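# Drive rack screw into housing with hanging screwdriver

## Task

Using the electric screwdriver that hangs in the scene, pick up the screw from its rack and drive it fully tight into the threaded hole that is open on the top of the cast aluminium housing. Afterwards the screwdriver must be hanging freely and at rest again, and neither hand may still be touching the housing.

## Robot and tools

Robot: two arms, left_arm and right_arm, each ending in a two-finger gripper. The fingers point along the gripper's +z axis and open and close along its y axis. end_effector_position is the spot between the finger pads, roughly 1 cm short of the fingertips. Each arm carries a wrist camera whose cable counts as part of that arm if it touches anything.

Frames: the scene frame has its origin at table-top height, midway between the nominal arm bases, +z up, +x out over the table, and left_arm on the +y side (not the image left). Calibrated bases: left_arm at (-0.009, +0.258, 0) m, quat_wxyz (+1.000, 0, 0, +0.005); right_arm at (0, -0.236, 0) m, quat_wxyz (+1.000, 0, 0, +0.019). All hand positions, quaternions, velocities, targets and wrist-camera poses, both in calls and in results, are in that arm's own base frame. The table and fixed cameras use the scene frame. Reported poses may be off by a few centimetres, more at long reach.

Row layout (shared by execute_actions and move): one flat list of 16 numbers covering both arms, even if only one moves: left_arm x, y, z, qw, qx, qy, qz, opening, then right_arm in the same order. x, y, z are an absolute target position in metres, quaternion is w first, both in that arm's base frame. Opening runs from -1 (closed) to +1 (fully open, 0.094 m); it is a target, not an offset. To keep an arm still, resend the exact pose and opening from the last result before it began holding; to keep an orientation, repeat the same quaternion each row. A 0 in an opening slot is a real command.

execute_actions(actions, cameras): actions is a list of up to 15 actions, each up to 15 rows, one row per 1/30 s step; a short action repeats its last row. Each action lasts 0.5 s. An action is rejected for both arms if any target lies over 0.6 m from that gripper's current position along any of its own axes; the whole call is rejected if the first action fails this against the latest state, or any action is malformed. An empty actions list returns cameras and the scene number.

move(target, speed, blend, opening_speed, grip_force, blocking, cameras): straight-line paths from each arm's Hand target to absolute poses. target is one 16-number row or a list of up to 15 rows (no 0.6 m limit). speed is m/s, 0.002 to 2.9, default 0.25 (rotation up to twice that in rad/s); one value or one per target. blend, in metres, rounds corners of a list; 0 stops at each point. opening_speed is per second on the -1..+1 scale, at least 0.2. grip_force is newtons per finger pad, 10 to 50 (full), one value or one per arm, and persists; low forces close slowly. blocking=false returns after about 0.5 s while motion continues; a new move replaces it. Paths never avoid obstacles, lag and overshoot more at higher speed, and share a 10 s cap. Avoid paths passing near an arm's own base.

wait(seconds 0 to 10, cameras) holds the last commands; stop(cameras) brakes a running move. zoom_image(camera, region [x0, y0, x1, y1] in pixels, at most 504 by 504) enlarges part of the latest image of cam_head_left, cam_head_right, cam_left_wrist or cam_right_wrist (all 896x504). read_manual(section "licences") only returns licence text. finished_scene(scene) ends the current scene, given its integer number, and cannot be undone.

Controller behaviour: each step the commanded orientation is clipped to within 40 degrees of the measured one; position is favoured over orientation. One action may fall short; the result's Hand target shows where the arm is actually being sent, so command the remainder next. Friction and weight can leave the gripper low, short or tilted; small moves may not happen or may go sideways. Check pose after each move.

Results: end_effector_position and end_effector_quat_wxyz per arm; Hand target; Tool commands (current gripper commands); grip_measured (opening on the -1..+1 scale, reading up to about 2.5 mm wide when empty, narrower than the part when squeezing); Joint positions (last value is the opening in metres); Joint velocities, which may say "within noise" or be omitted; joint torques (offset, noisy, wrapping at ±28 N m for joints 1 to 3). A move adds a "move:" line: done (within 10 mm and 2 degrees), off_target, moving, held or fault, and limits such as paced (pose clipped) or held (steps withheld). Done does not mean no contact.

Gripping: pad force rises about 1 N per 0.001 below first-touch reading, then jumps to the limit near 20 N. Use opening_speed for fragile items. Release by commanding an opening well above grip_measured.

Avoid: dropping parts or releasing them while moving, anything leaving the table, fast or hard contact with fixtures or heavy items, the grippers or cameras touching each other, closing on the other arm's fingers, pressure on camera cables, and long stretched or straining poses that heat motors (MOTOR HOT at 75 °C, fault fold at 90 °C, collapse at 100 °C). Objects may occasionally be nudged by outside pushes. At the end, the screwdriver must hang still and no hand may touch the housing.

Each tool is called after ">>>" in YAML: its name, and indented under it one key for each argument.

## Session

>>> execute_actions:
  actions: []

Scene clock: 0.00 s.
left_arm: end_effector_position=(+0.3955, +0.0187, +0.0964) grip_measured=+1.000 end_effector_quat_wxyz=(+0.593, -0.046, +0.797, +0.107) | right_arm: end_effector_position=(+0.3862, +0.0050, +0.0845) grip_measured=+1.000 end_effector_quat_wxyz=(+0.570, +0.008, +0.822, -0.012)
Joint positions: left_arm=[-0.087 1.594 0.356 0.947 -0.309 0.03 0.094] | right_arm=[0.045 1.526 0.333 0.833 0.071 0.016 0.094]
Joint velocities: within noise
Joint torques (N m): no reading
Heat: left arm: 30 °C; right arm: 29 °C.
Hand target: left_arm +0.3991, +0.0184, +0.1057; +0.604, -0.048, +0.788, +0.105 | right_arm +0.3883, +0.0051, +0.0890; +0.574, +0.009, +0.818, -0.012
Tool commands: left_gripper/opening=+1.0 right_gripper/opening=+1.0

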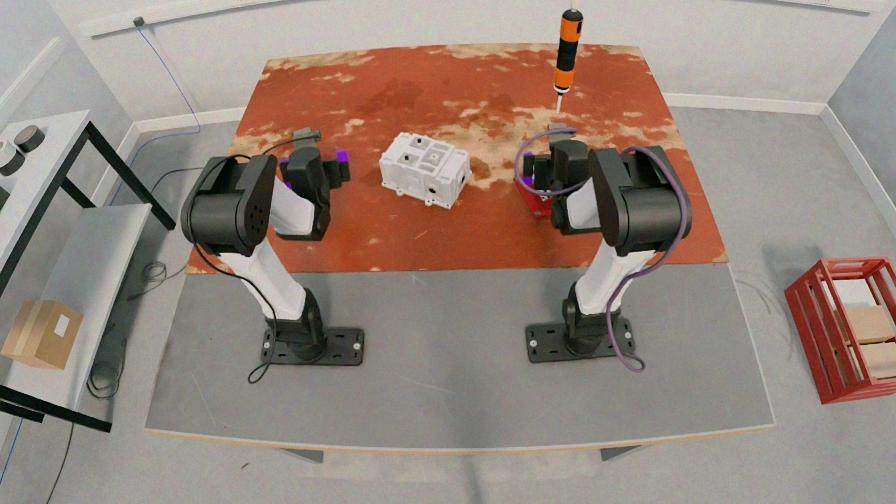

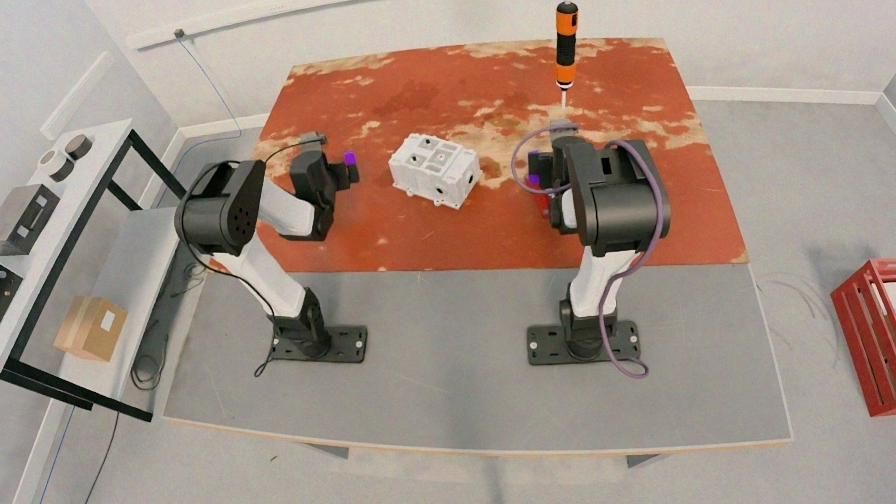

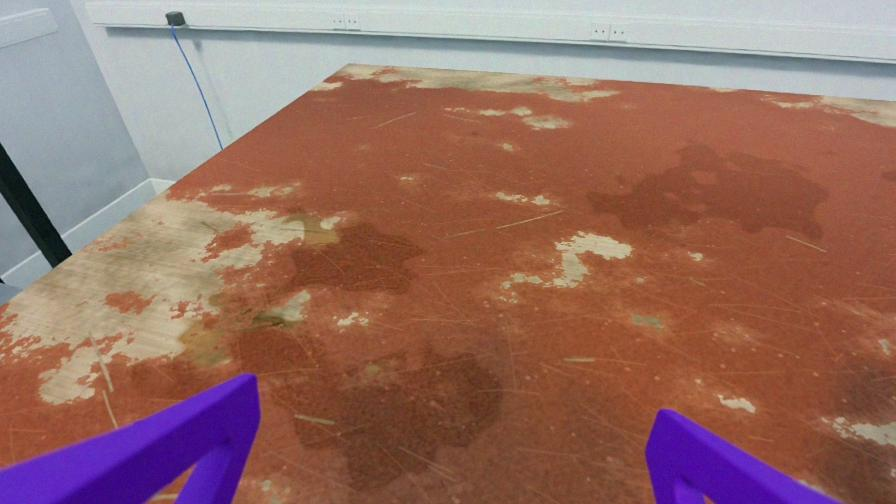

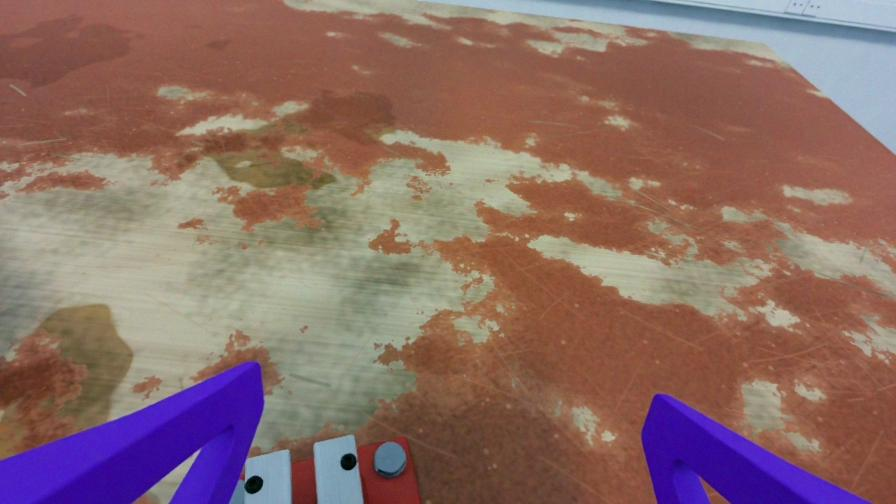

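>>> zoom_image:
  camera: "cam_head_right"
  region: [360, 100, 520, 220]

>>> zoom_image:
  camera: "cam_head_left"
  region: [500, 0, 640, 240]

>>> zoom_image:
  camera: "cam_right_wrist"
  region: [200, 380, 460, 504]

Scaled by 3.150 from the camera's 896x504 image, which has a finer 1280x720 frame.

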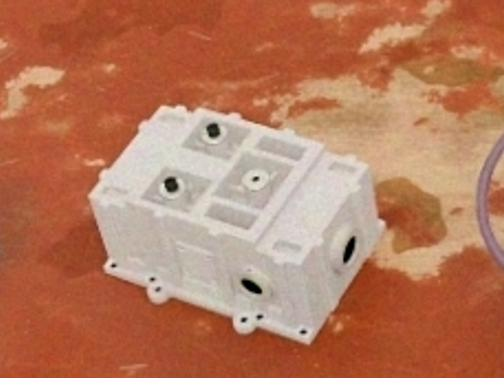

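Scaled by 2.100 from the camera's 896x504 image, which has a finer 1280x720 frame.

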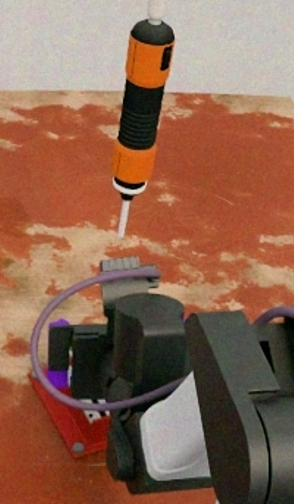

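Scaled by 1.938 from the camera's 896x504 image, which has a finer 1280x720 frame.

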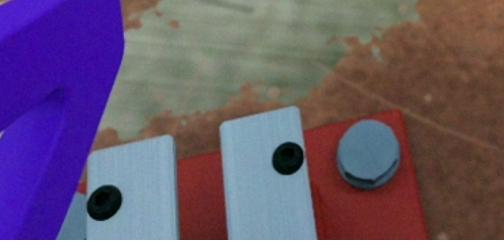

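>>> move:
  target: [0.3,-0.05,0.3,0.643,0,0.766,0,1,0.22,-0.0,0.3,0.423,0,0.906,0,1]
  cameras: ["all"]

Scene clock: 13.90 s.
left_arm: end_effector_position=(+0.2999, -0.0498, +0.2875) grip_measured=+1.000 end_effector_quat_wxyz=(+0.635, +0.007, +0.773, +0.004) | right_arm: end_effector_position=(+0.2215, -0.0012, +0.2961) grip_measured=+1.000 end_effector_quat_wxyz=(+0.422, +0.006, +0.907, -0.003)
Joint positions: left_arm=[-0.365 0.706 0.673 -0.176 -0.355 -0.059 0.094] | right_arm=[0.007 0.785 1.21 -1.124 0.017 0.012 0.094]
Joint torques (N m): left_arm=[-0.32 0.02 9.07 2.14 -0.14 -0.12] | right_arm=[-0.18 1.22 8.13 1.75 -0.1 -0.08]
Heat: left arm: 31 °C; right arm: 32 °C.
Hand target: left_arm +0.2998, -0.0499, +0.3000; +0.643, +0.000, +0.766, +0.000 | right_arm +0.2200, +0.0000, +0.2999; +0.423, +0.000, +0.906, +0.000
Off the commanded pose: left_arm 0.012 m, 2 deg | right_arm 0.004 m, 1 deg.
move: off_target (left_arm)

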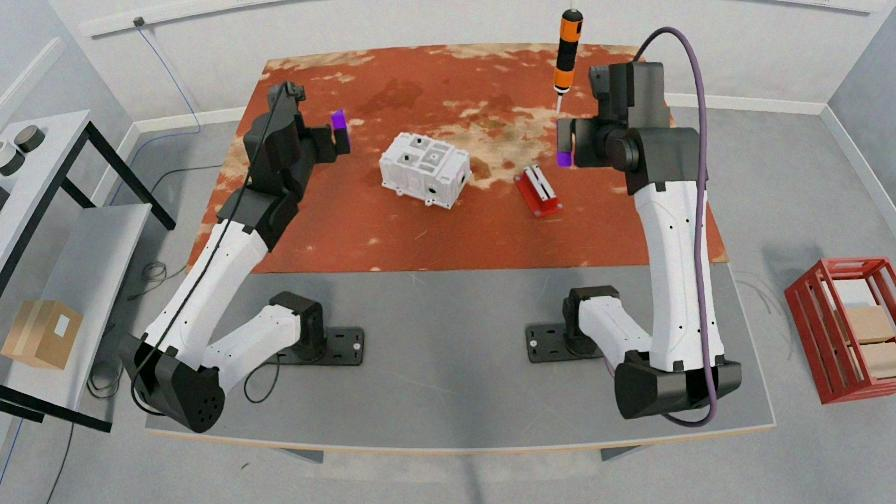

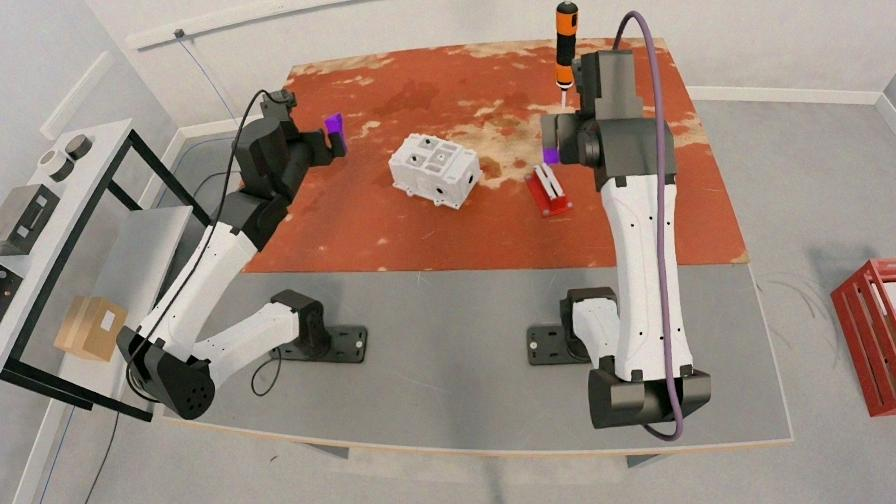

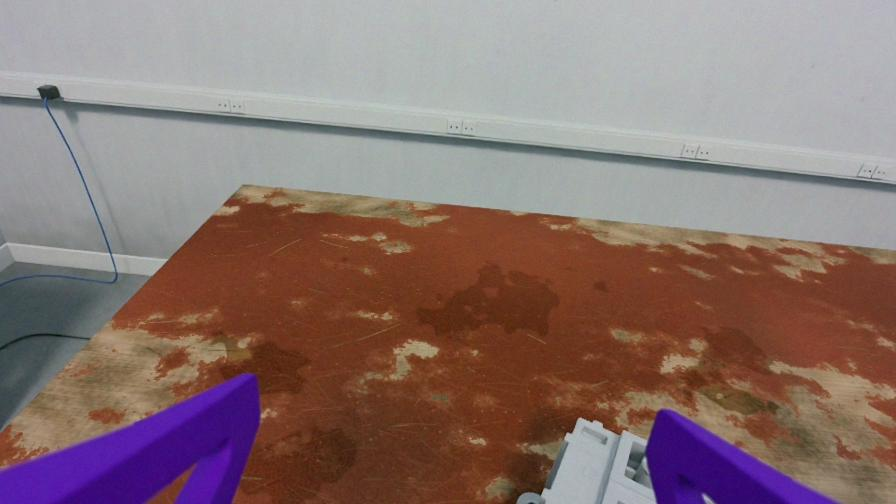

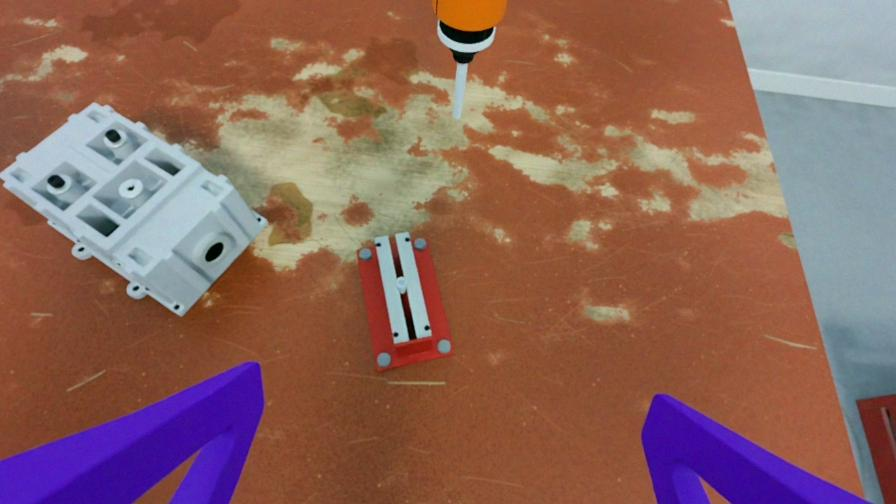

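>>> zoom_image:
  camera: "cam_right_wrist"
  region: [0, 90, 280, 330]

>>> zoom_image:
  camera: "cam_right_wrist"
  region: [340, 220, 460, 380]

Scaled by 1.800 from the camera's 896x504 image, which has a finer 1280x720 frame.

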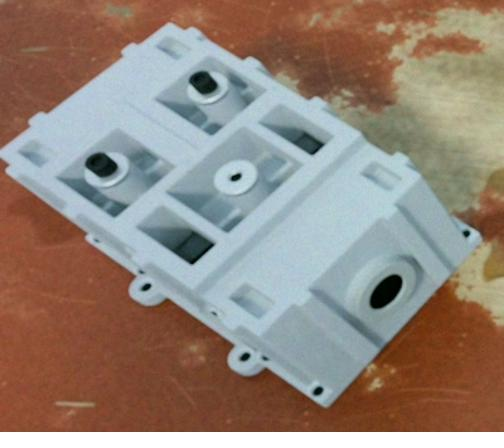

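Scaled by 3.150 from the camera's 896x504 image, which has a finer 1280x720 frame.

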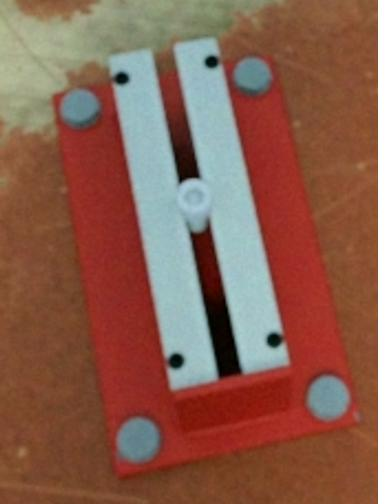

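>>> move:
  target: [0.3,0.03,0.3,0.643,0,0.766,0,1,0.2,0.0,0.17,0.56,0,0.829,0,1]
  cameras: ["cam_right_wrist","cam_head_left","cam_head_right"]

Scene clock: 35.37 s.
left_arm: end_effector_position=(+0.2992, +0.0292, +0.2905) grip_measured=+1.000 end_effector_quat_wxyz=(+0.636, -0.004, +0.771, -0.002) | right_arm: end_effector_position=(+0.1981, -0.0014, +0.1701) grip_measured=+1.000 end_effector_quat_wxyz=(+0.555, +0.007, +0.832, -0.001)
Joint positions: left_arm=[0.221 0.675 0.673 -0.194 0.215 0.033 0.094] | right_arm=[0.007 0.061 0.389 -0.722 0.017 0.012 0.094]
Joint torques (N m): left_arm=[1.09 0.47 8.47 2.22 0.13 0.05] | right_arm=[-0.01 2.8 6.28 2.25 -0.11 -0.05]
Heat: left arm: 34 °C; right arm: 34 °C.
Hand target: left_arm +0.2998, +0.0300, +0.3000; +0.643, +0.000, +0.766, +0.000 | right_arm +0.1999, +0.0000, +0.1701; +0.560, +0.000, +0.829, +0.000
Off the commanded pose: left_arm 0.010 m, 1 deg | right_arm 0.002 m, 1 deg.
move: done
Images, in order (width x height): cam_head_left 896x504, cam_head_right 896x504, cam_right_wrist 896x504.

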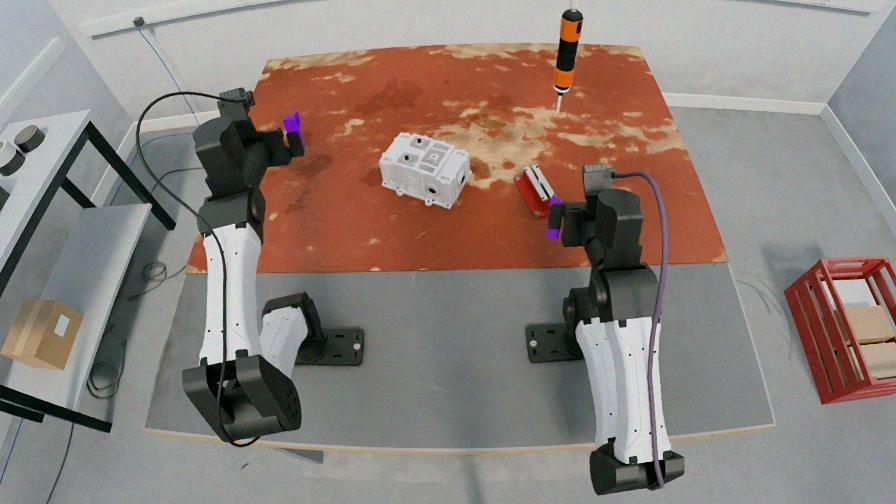

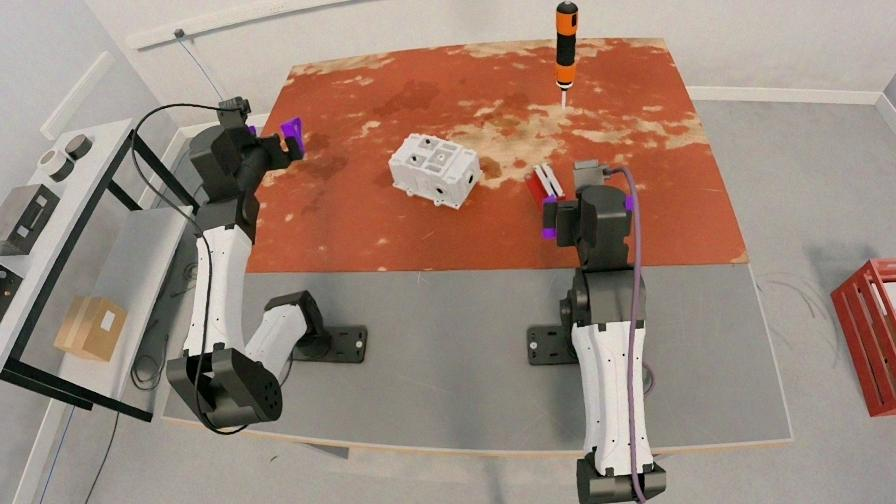

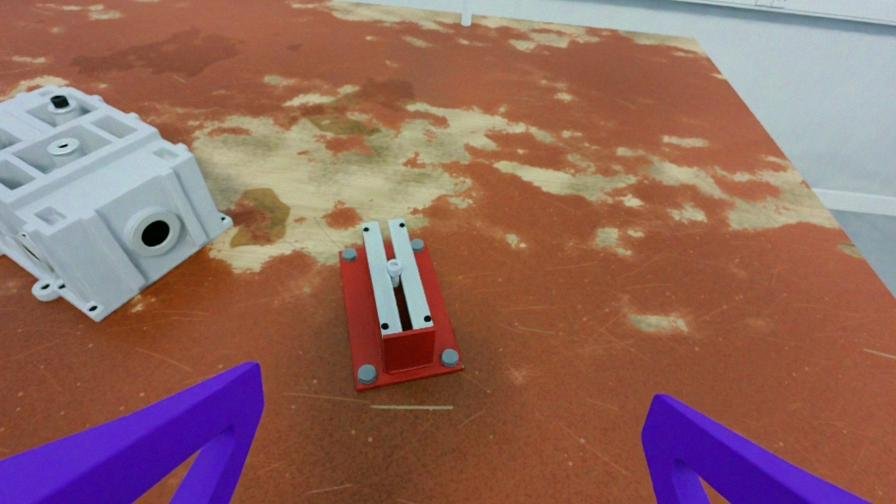

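>>> move:
  target:
    - [0.3,0.03,0.3,0.643,0,0.766,0,1,0.27,0.004,0.285,0.707,0,0.707,0,1]
    - [0.3,0.03,0.3,0.643,0,0.766,0,1,0.34,0.004,0.285,0.707,0,0.707,0,1]
  cameras: ["all"]

Scene clock: 54.27 s.
left_arm: end_effector_position=(+0.2992, +0.0291, +0.2905) grip_measured=+1.000 end_effector_quat_wxyz=(+0.636, -0.004, +0.771, -0.002) | right_arm: end_effector_position=(+0.3365, +0.0059, +0.2670) grip_measured=+1.000 end_effector_quat_wxyz=(+0.692, +0.002, +0.722, +0.005)
Joint positions: left_arm=[0.221 0.675 0.673 -0.194 0.215 0.033 0.094] | right_arm=[0.031 0.81 0.463 0.304 0.026 0.012 0.094]
Joint torques (N m): left_arm=[1.05 0.49 8.53 2.24 0.13 0.05] | right_arm=[-0.21 -0.36 11.37 2.28 0.01 -0.06]
Heat: left arm: 35 °C; right arm: 37 °C.
Hand target: left_arm +0.2998, +0.0300, +0.3000; +0.643, +0.000, +0.766, +0.000 | right_arm +0.3390, +0.0040, +0.2847; +0.707, +0.000, +0.707, +0.000
Off the commanded pose: left_arm 0.010 m, 1 deg | right_arm 0.018 m, 3 deg.
move: off_target (right_arm)

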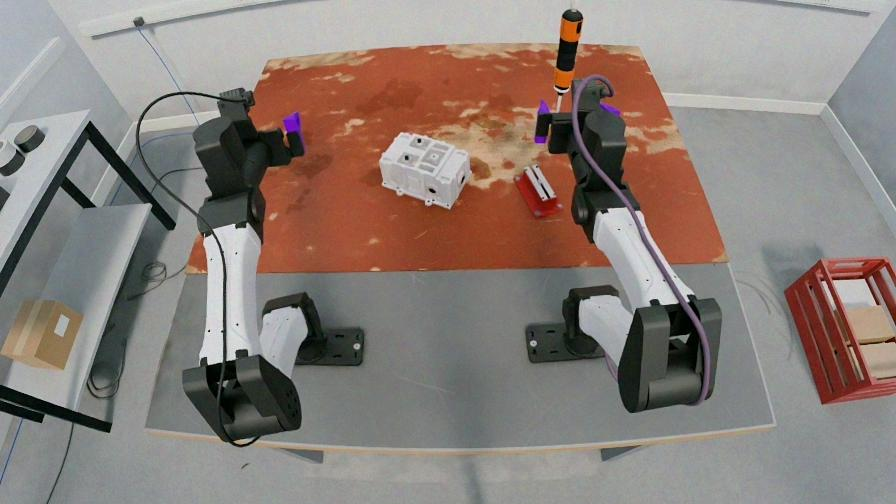

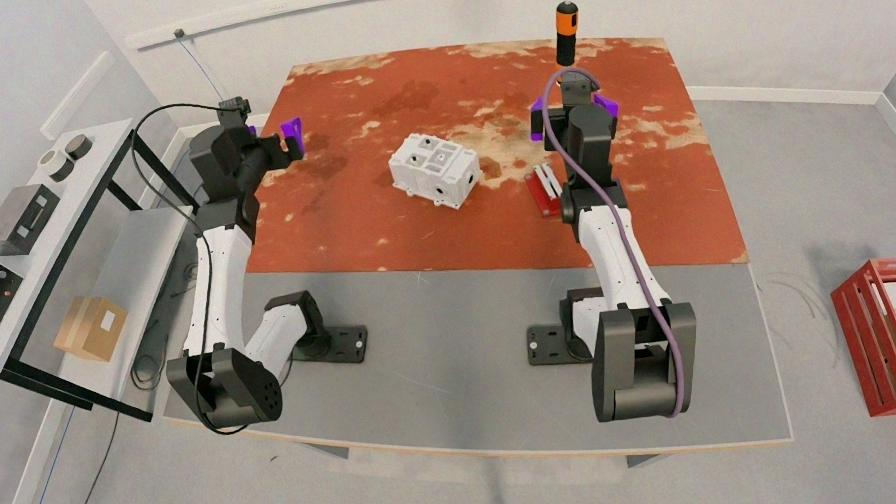

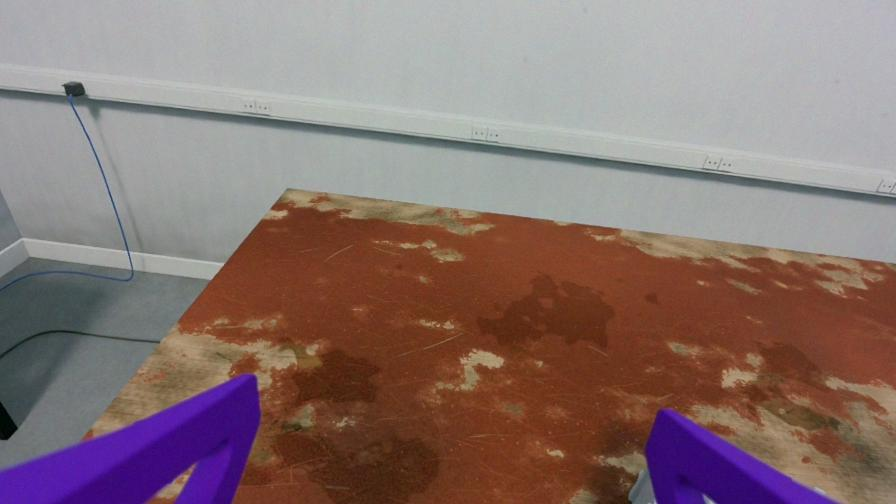

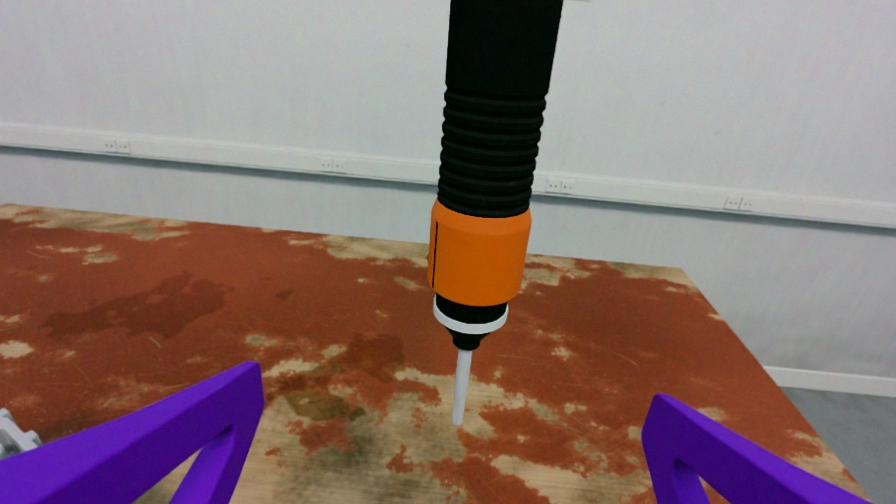

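>>> move:
  target: [0.3,0.03,0.3,0.643,0,0.766,0,1,0.422,0.003,0.285,0.7218,0,0.6921,0,1]
  cameras: ["cam_right_wrist"]
  speed: 0.12

Scene clock: 61.53 s.
left_arm: end_effector_position=(+0.2992, +0.0291, +0.2905) grip_measured=+1.000 end_effector_quat_wxyz=(+0.636, -0.004, +0.771, -0.002) | right_arm: end_effector_position=(+0.4163, +0.0033, +0.2719) grip_measured=+1.000 end_effector_quat_wxyz=(+0.710, +0.006, +0.704, +0.001)
Joint positions: left_arm=[0.221 0.675 0.673 -0.194 0.215 0.033 0.094] | right_arm=[0.019 1.239 0.62 0.628 0.026 0.01 0.094]
Joint torques (N m): left_arm=[1.05 0.46 8.47 2.22 0.12 0.05] | right_arm=[-0.23 -3.21 10.96 2.28 -0.15 -0.07]
Heat: left arm: 36 °C; right arm: 39 °C.
Hand target: left_arm +0.2998, +0.0300, +0.3000; +0.643, +0.000, +0.766, +0.000 | right_arm +0.4213, +0.0030, +0.2849; +0.722, +0.000, +0.692, +0.000
Off the commanded pose: left_arm 0.010 m, 1 deg | right_arm 0.014 m, 2 deg.
move: off_target (right_arm)
Images, in order (width x height): cam_right_wrist 896x504.

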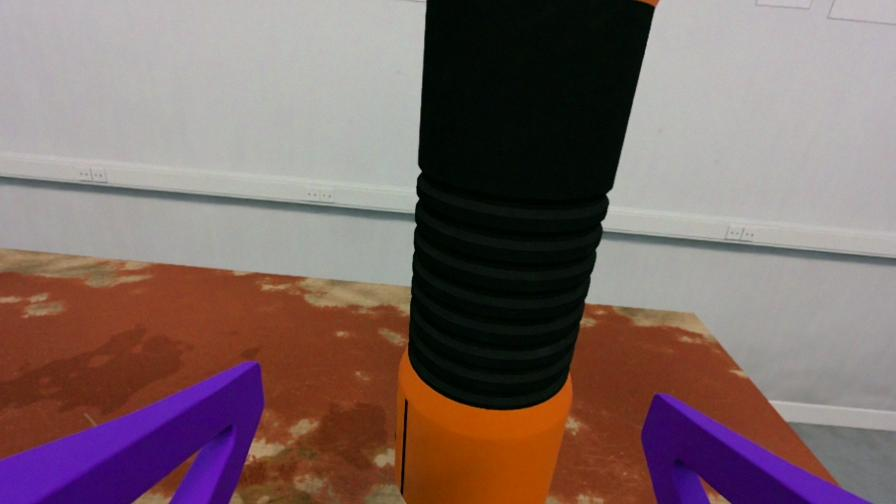

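>>> move:
  target:
    - [0.3,0.03,0.3,0.643,0,0.766,0,1,0.432,0.001,0.283,0.7218,0,0.6921,0,1]
    - [0.3,0.03,0.3,0.643,0,0.766,0,1,0.432,0.001,0.283,0.7218,0,0.6921,0,-1]
  cameras: ["all"]
  speed: 0.1
  opening_speed: 0.8

Scene clock: 68.60 s.
left_arm: end_effector_position=(+0.2992, +0.0291, +0.2905) grip_measured=+1.000 end_effector_quat_wxyz=(+0.636, -0.004, +0.771, -0.002) | right_arm: end_effector_position=(+0.4264, +0.0005, +0.2696) grip_measured=-0.212 end_effector_quat_wxyz=(+0.710, +0.007, +0.704, -0.001)
Joint positions: left_arm=[0.221 0.675 0.673 -0.194 0.215 0.033 0.094] | right_arm=[0.01 1.289 0.644 0.653 0.022 0.009 0.037]
Joint torques (N m): left_arm=[1.1 0.46 8.49 2.23 0.12 0.04] | right_arm=[-0.13 -3.86 10.89 2.26 -0.15 -0.06]
Heat: left arm: 36 °C; right arm: 39 °C.
Hand target: left_arm +0.2998, +0.0300, +0.3000; +0.643, +0.000, +0.766, +0.000 | right_arm +0.4313, +0.0009, +0.2829; +0.722, +0.000, +0.692, +0.000
Off the commanded pose: left_arm 0.010 m, 1 deg | right_arm 0.015 m, 2 deg.
move: off_target (right_arm); target 2's new opening was sent with right_arm's hand 0.015 m and 2 deg from that target

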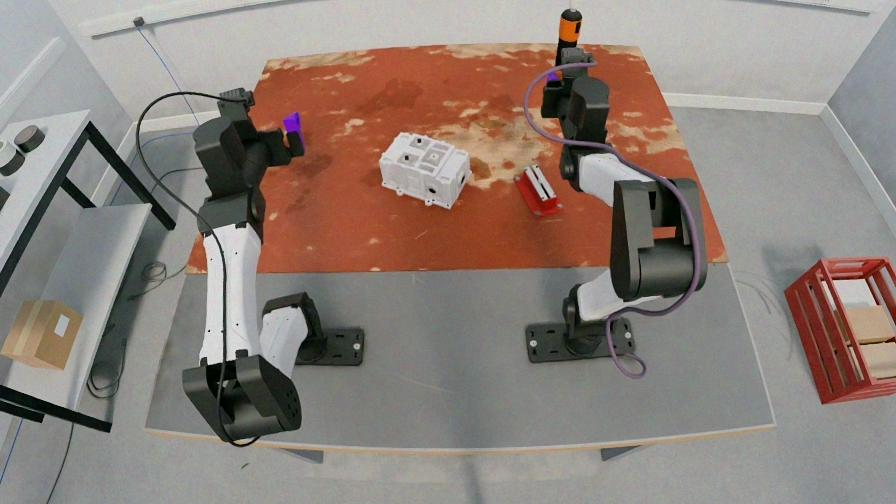

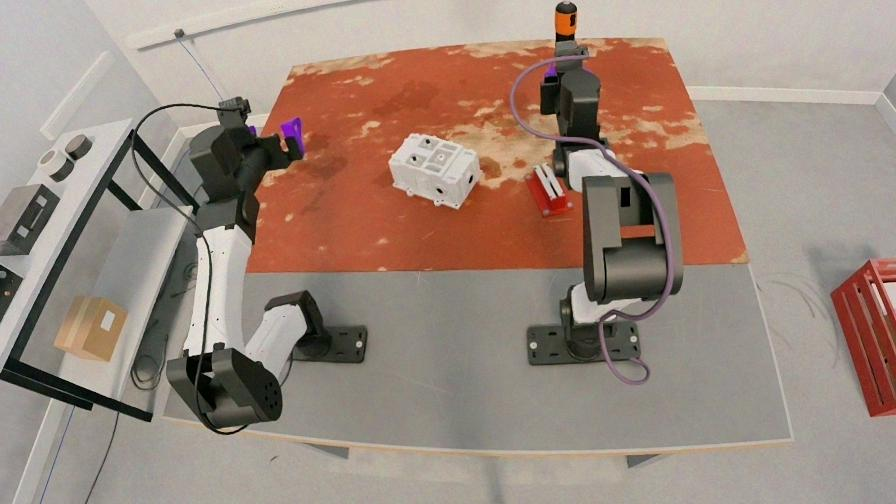

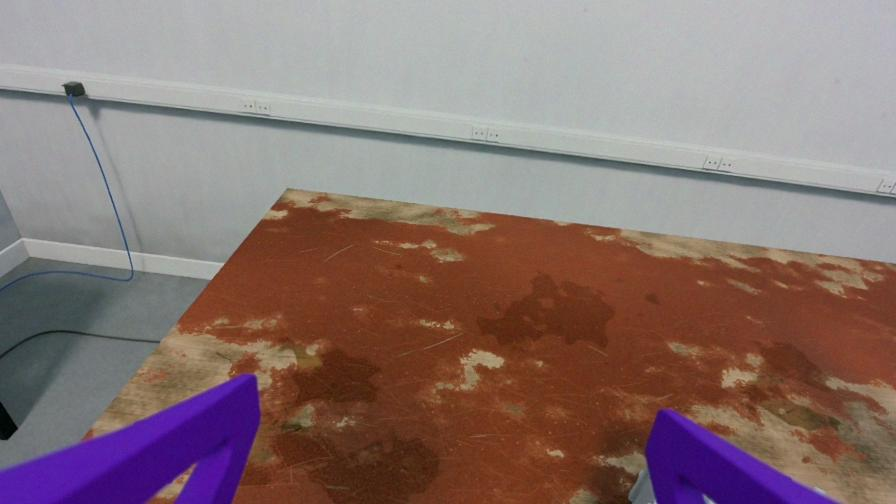

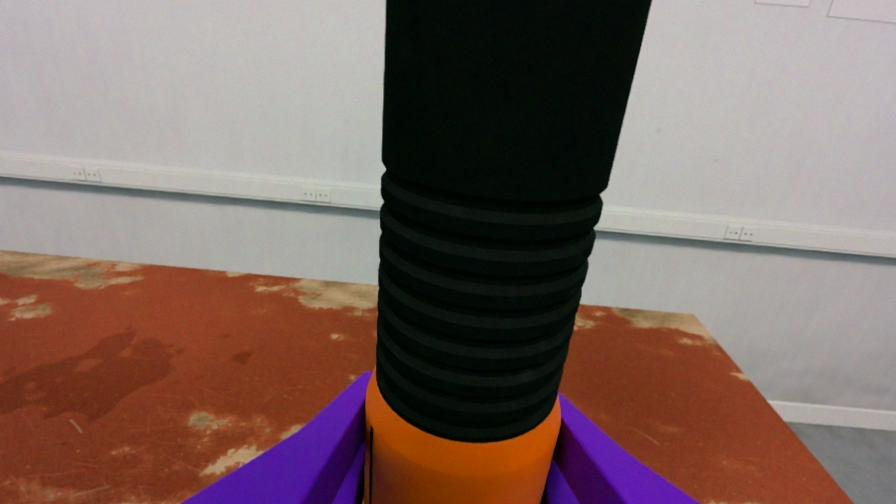

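>>> move:
  target: [0.312,-0.205,0.185,0.496,0.4873,0.591,-0.4089,1,0.365,0.038,0.205,0.7218,0,0.6921,0,-1]
  cameras: ["all"]
  speed: 0.25

Scene clock: 82.50 s.
left_arm: end_effector_position=(+0.3085, -0.2017, +0.1776) grip_measured=+1.000 end_effector_quat_wxyz=(+0.491, +0.478, +0.603, -0.409) | right_arm: end_effector_position=(+0.3685, +0.0381, +0.2027) grip_measured=-0.212 end_effector_quat_wxyz=(+0.717, +0.001, +0.697, +0.005)
Joint positions: left_arm=[-0.125 1.477 0.696 0.259 1.193 0.467 0.094] | right_arm=[0.189 1.248 0.277 1.001 0.184 0.003 0.037]
Joint torques (N m): left_arm=[-0.29 -3.51 8.29 1.64 0.36 0.07] | right_arm=[0.79 -4.9 6.06 2.16 0.09 -0.07]
Heat: left arm: 37 °C; right arm: 39 °C.
Hand target: left_arm +0.3118, -0.2049, +0.1849; +0.496, +0.487, +0.591, -0.409 | right_arm +0.3651, +0.0380, +0.2049; +0.722, +0.000, +0.692, +0.000
Off the commanded pose: left_arm 0.009 m, 2 deg | right_arm 0.004 m, 1 deg.
move: done

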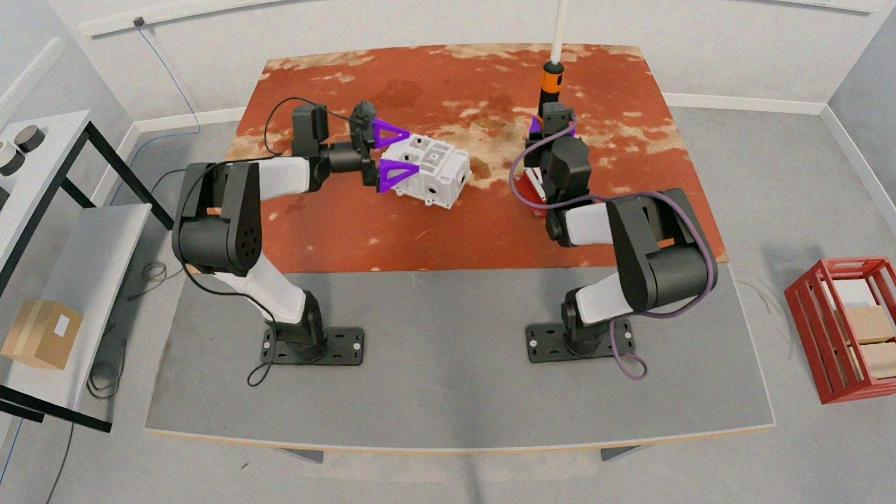

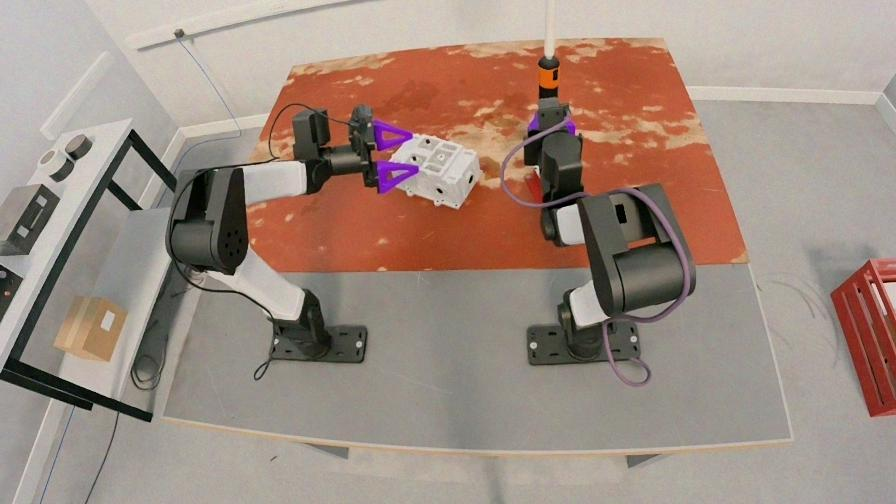

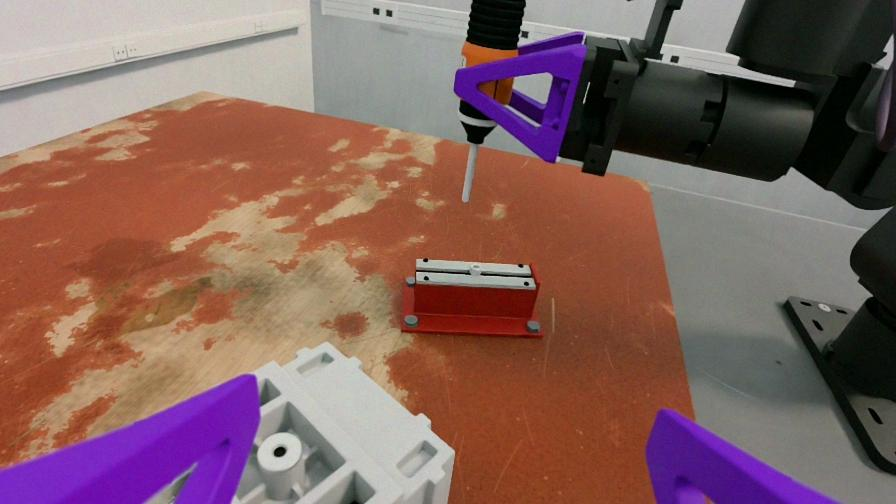

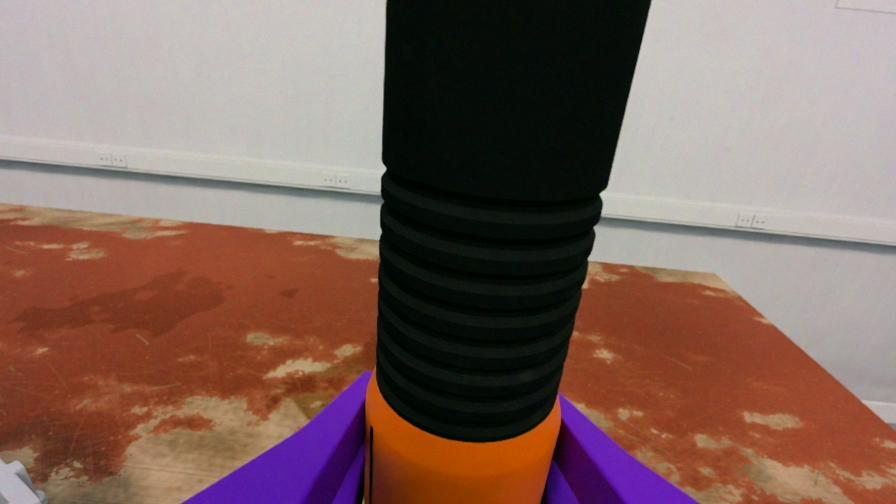

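>>> move:
  target: [0.312,-0.205,0.185,0.496,0.4873,0.591,-0.4089,1,0.353,0.038,0.154,0.7218,0,0.6921,0,-1]
  cameras: ["all"]
  speed: 0.12

>>> zoom_image:
  camera: "cam_left_wrist"
  region: [390, 180, 550, 340]

>>> zoom_image:
  camera: "cam_head_left"
  region: [490, 100, 610, 230]

Scene clock: 96.40 s.
left_arm: end_effector_position=(+0.3085, -0.2018, +0.1776) grip_measured=+1.000 end_effector_quat_wxyz=(+0.491, +0.478, +0.603, -0.409) | right_arm: end_effector_position=(+0.3552, +0.0375, +0.1573) grip_measured=-0.212 end_effector_quat_wxyz=(+0.723, +0.002, +0.691, +0.005)
Joint positions: left_arm=[-0.125 1.477 0.696 0.259 1.194 0.468 0.094] | right_arm=[0.201 1.534 0.134 1.445 0.197 0.002 0.037]
Joint torques (N m): left_arm=[-0.31 -3.51 8.31 1.63 0.39 0.07] | right_arm=[1.02 -3.02 3.96 2.24 0.1 -0.04]
Heat: left arm: 37 °C; right arm: 41 °C.
Hand target: left_arm +0.3118, -0.2049, +0.1849; +0.496, +0.487, +0.591, -0.409 | right_arm +0.3530, +0.0379, +0.1541; +0.722, +0.000, +0.692, +0.000
Off the commanded pose: left_arm 0.009 m, 2 deg | right_arm 0.004 m, 1 deg.
move: done

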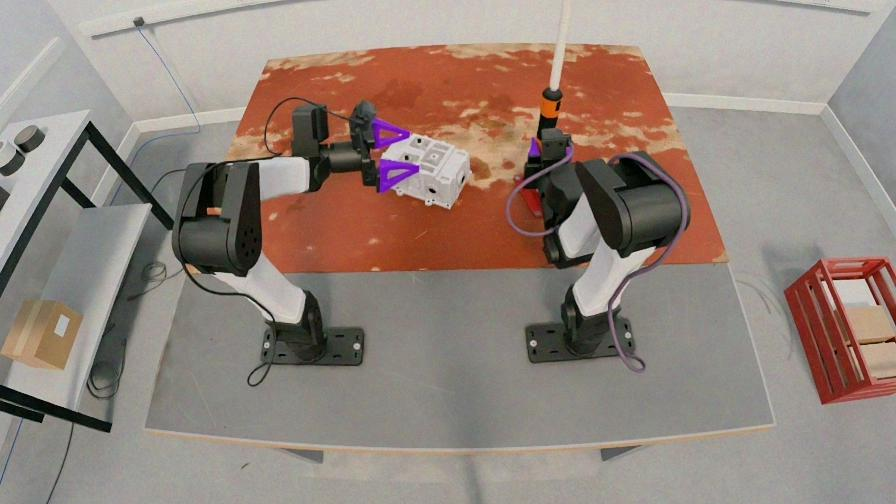

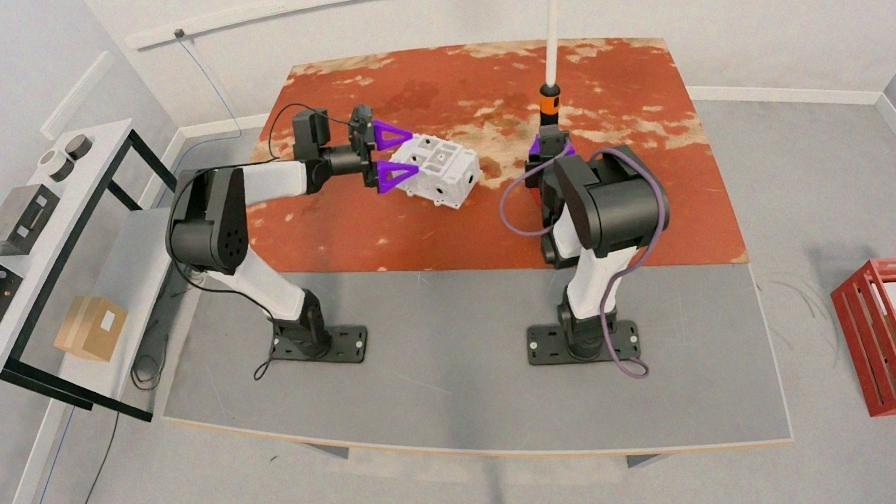

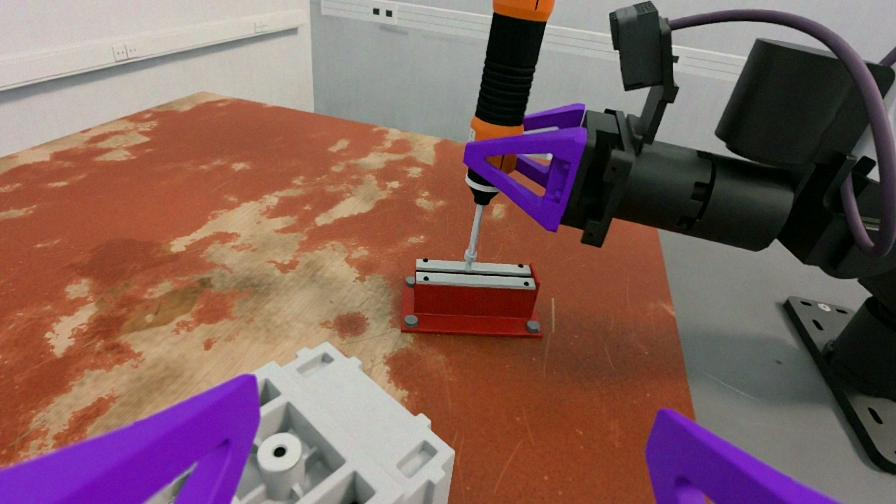

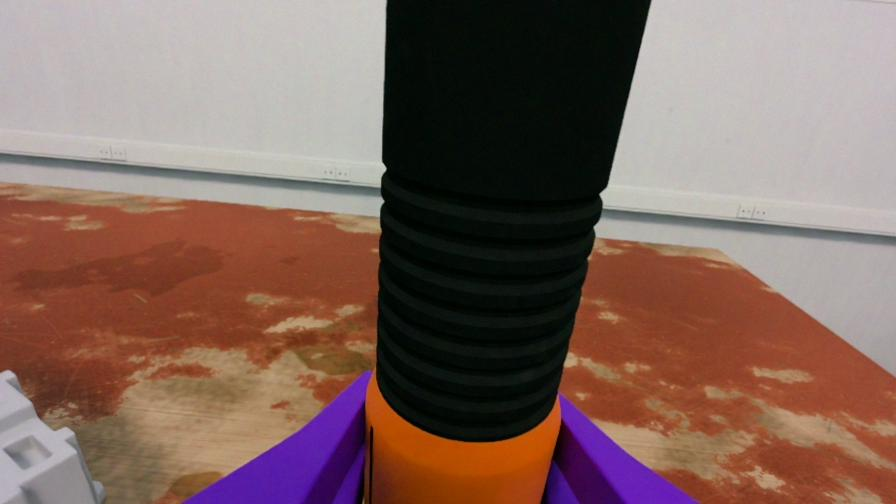

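Scaled by 3.150 from the camera's 896x504 image, which has a finer 1280x720 frame.

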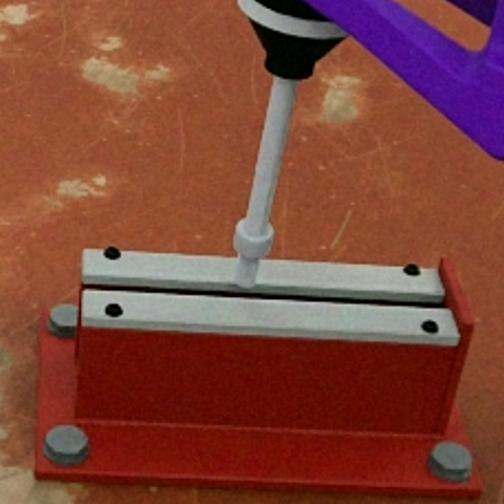

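Scaled by 3.877 from the camera's 896x504 image, which has a finer 1280x720 frame.

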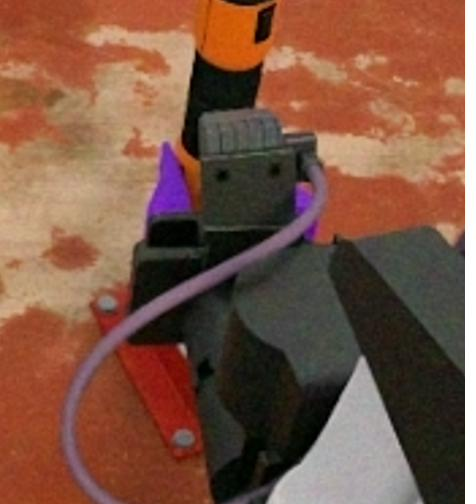

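>>> move:
  target: [0.312,-0.205,0.185,0.496,0.4873,0.591,-0.4089,1,0.353,0.038,0.235,0.7218,0,0.6921,0,-1]
  speed: 0.15
  cameras: ["cam_left_wrist"]

>>> zoom_image:
  camera: "cam_left_wrist"
  region: [380, 60, 560, 320]

Scene clock: 101.40 s.
left_arm: end_effector_position=(+0.3085, -0.2018, +0.1776) grip_measured=+1.000 end_effector_quat_wxyz=(+0.491, +0.478, +0.603, -0.409) | right_arm: end_effector_position=(+0.3510, +0.0370, +0.2205) grip_measured=-0.212 end_effector_quat_wxyz=(+0.712, -0.002, +0.702, +0.001)
Joint positions: left_arm=[-0.125 1.477 0.696 0.259 1.194 0.468 0.094] | right_arm=[0.202 1.045 0.287 0.772 0.198 -0.005 0.037]
Joint torques (N m): left_arm=[-0.31 -3.54 8.29 1.63 0.38 0.07] | right_arm=[0.81 -3.56 10.4 1.97 0.13 0.02]
Heat: left arm: 37 °C; right arm: 42 °C.
Hand target: left_arm +0.3118, -0.2049, +0.1849; +0.496, +0.487, +0.591, -0.409 | right_arm +0.3526, +0.0379, +0.2349; +0.722, +0.000, +0.692, +0.000
Off the commanded pose: left_arm 0.009 m, 2 deg | right_arm 0.015 m, 2 deg.
move: off_target (right_arm)
Images, in order (width x height): cam_left_wrist 896x504.

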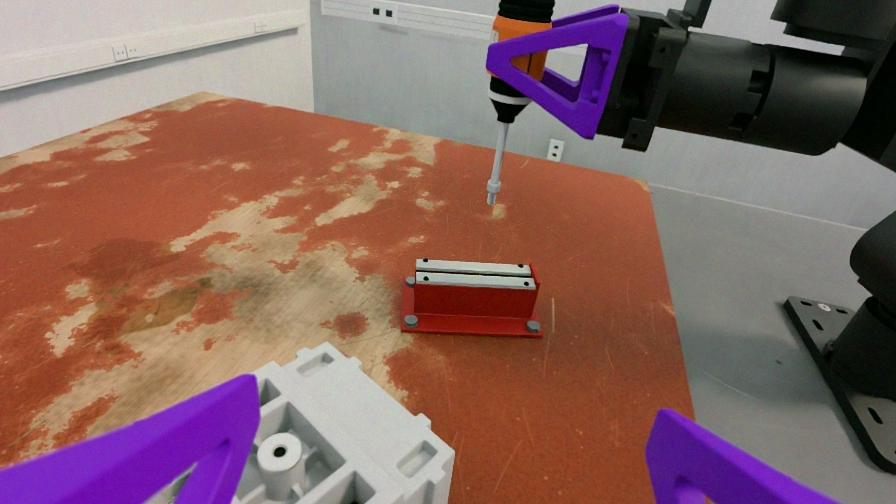

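Scaled by 1.938 from the camera's 896x504 image, which has a finer 1280x720 frame.

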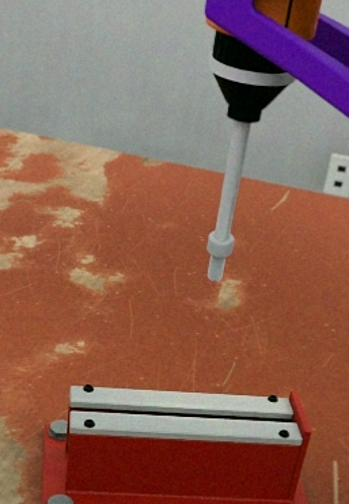

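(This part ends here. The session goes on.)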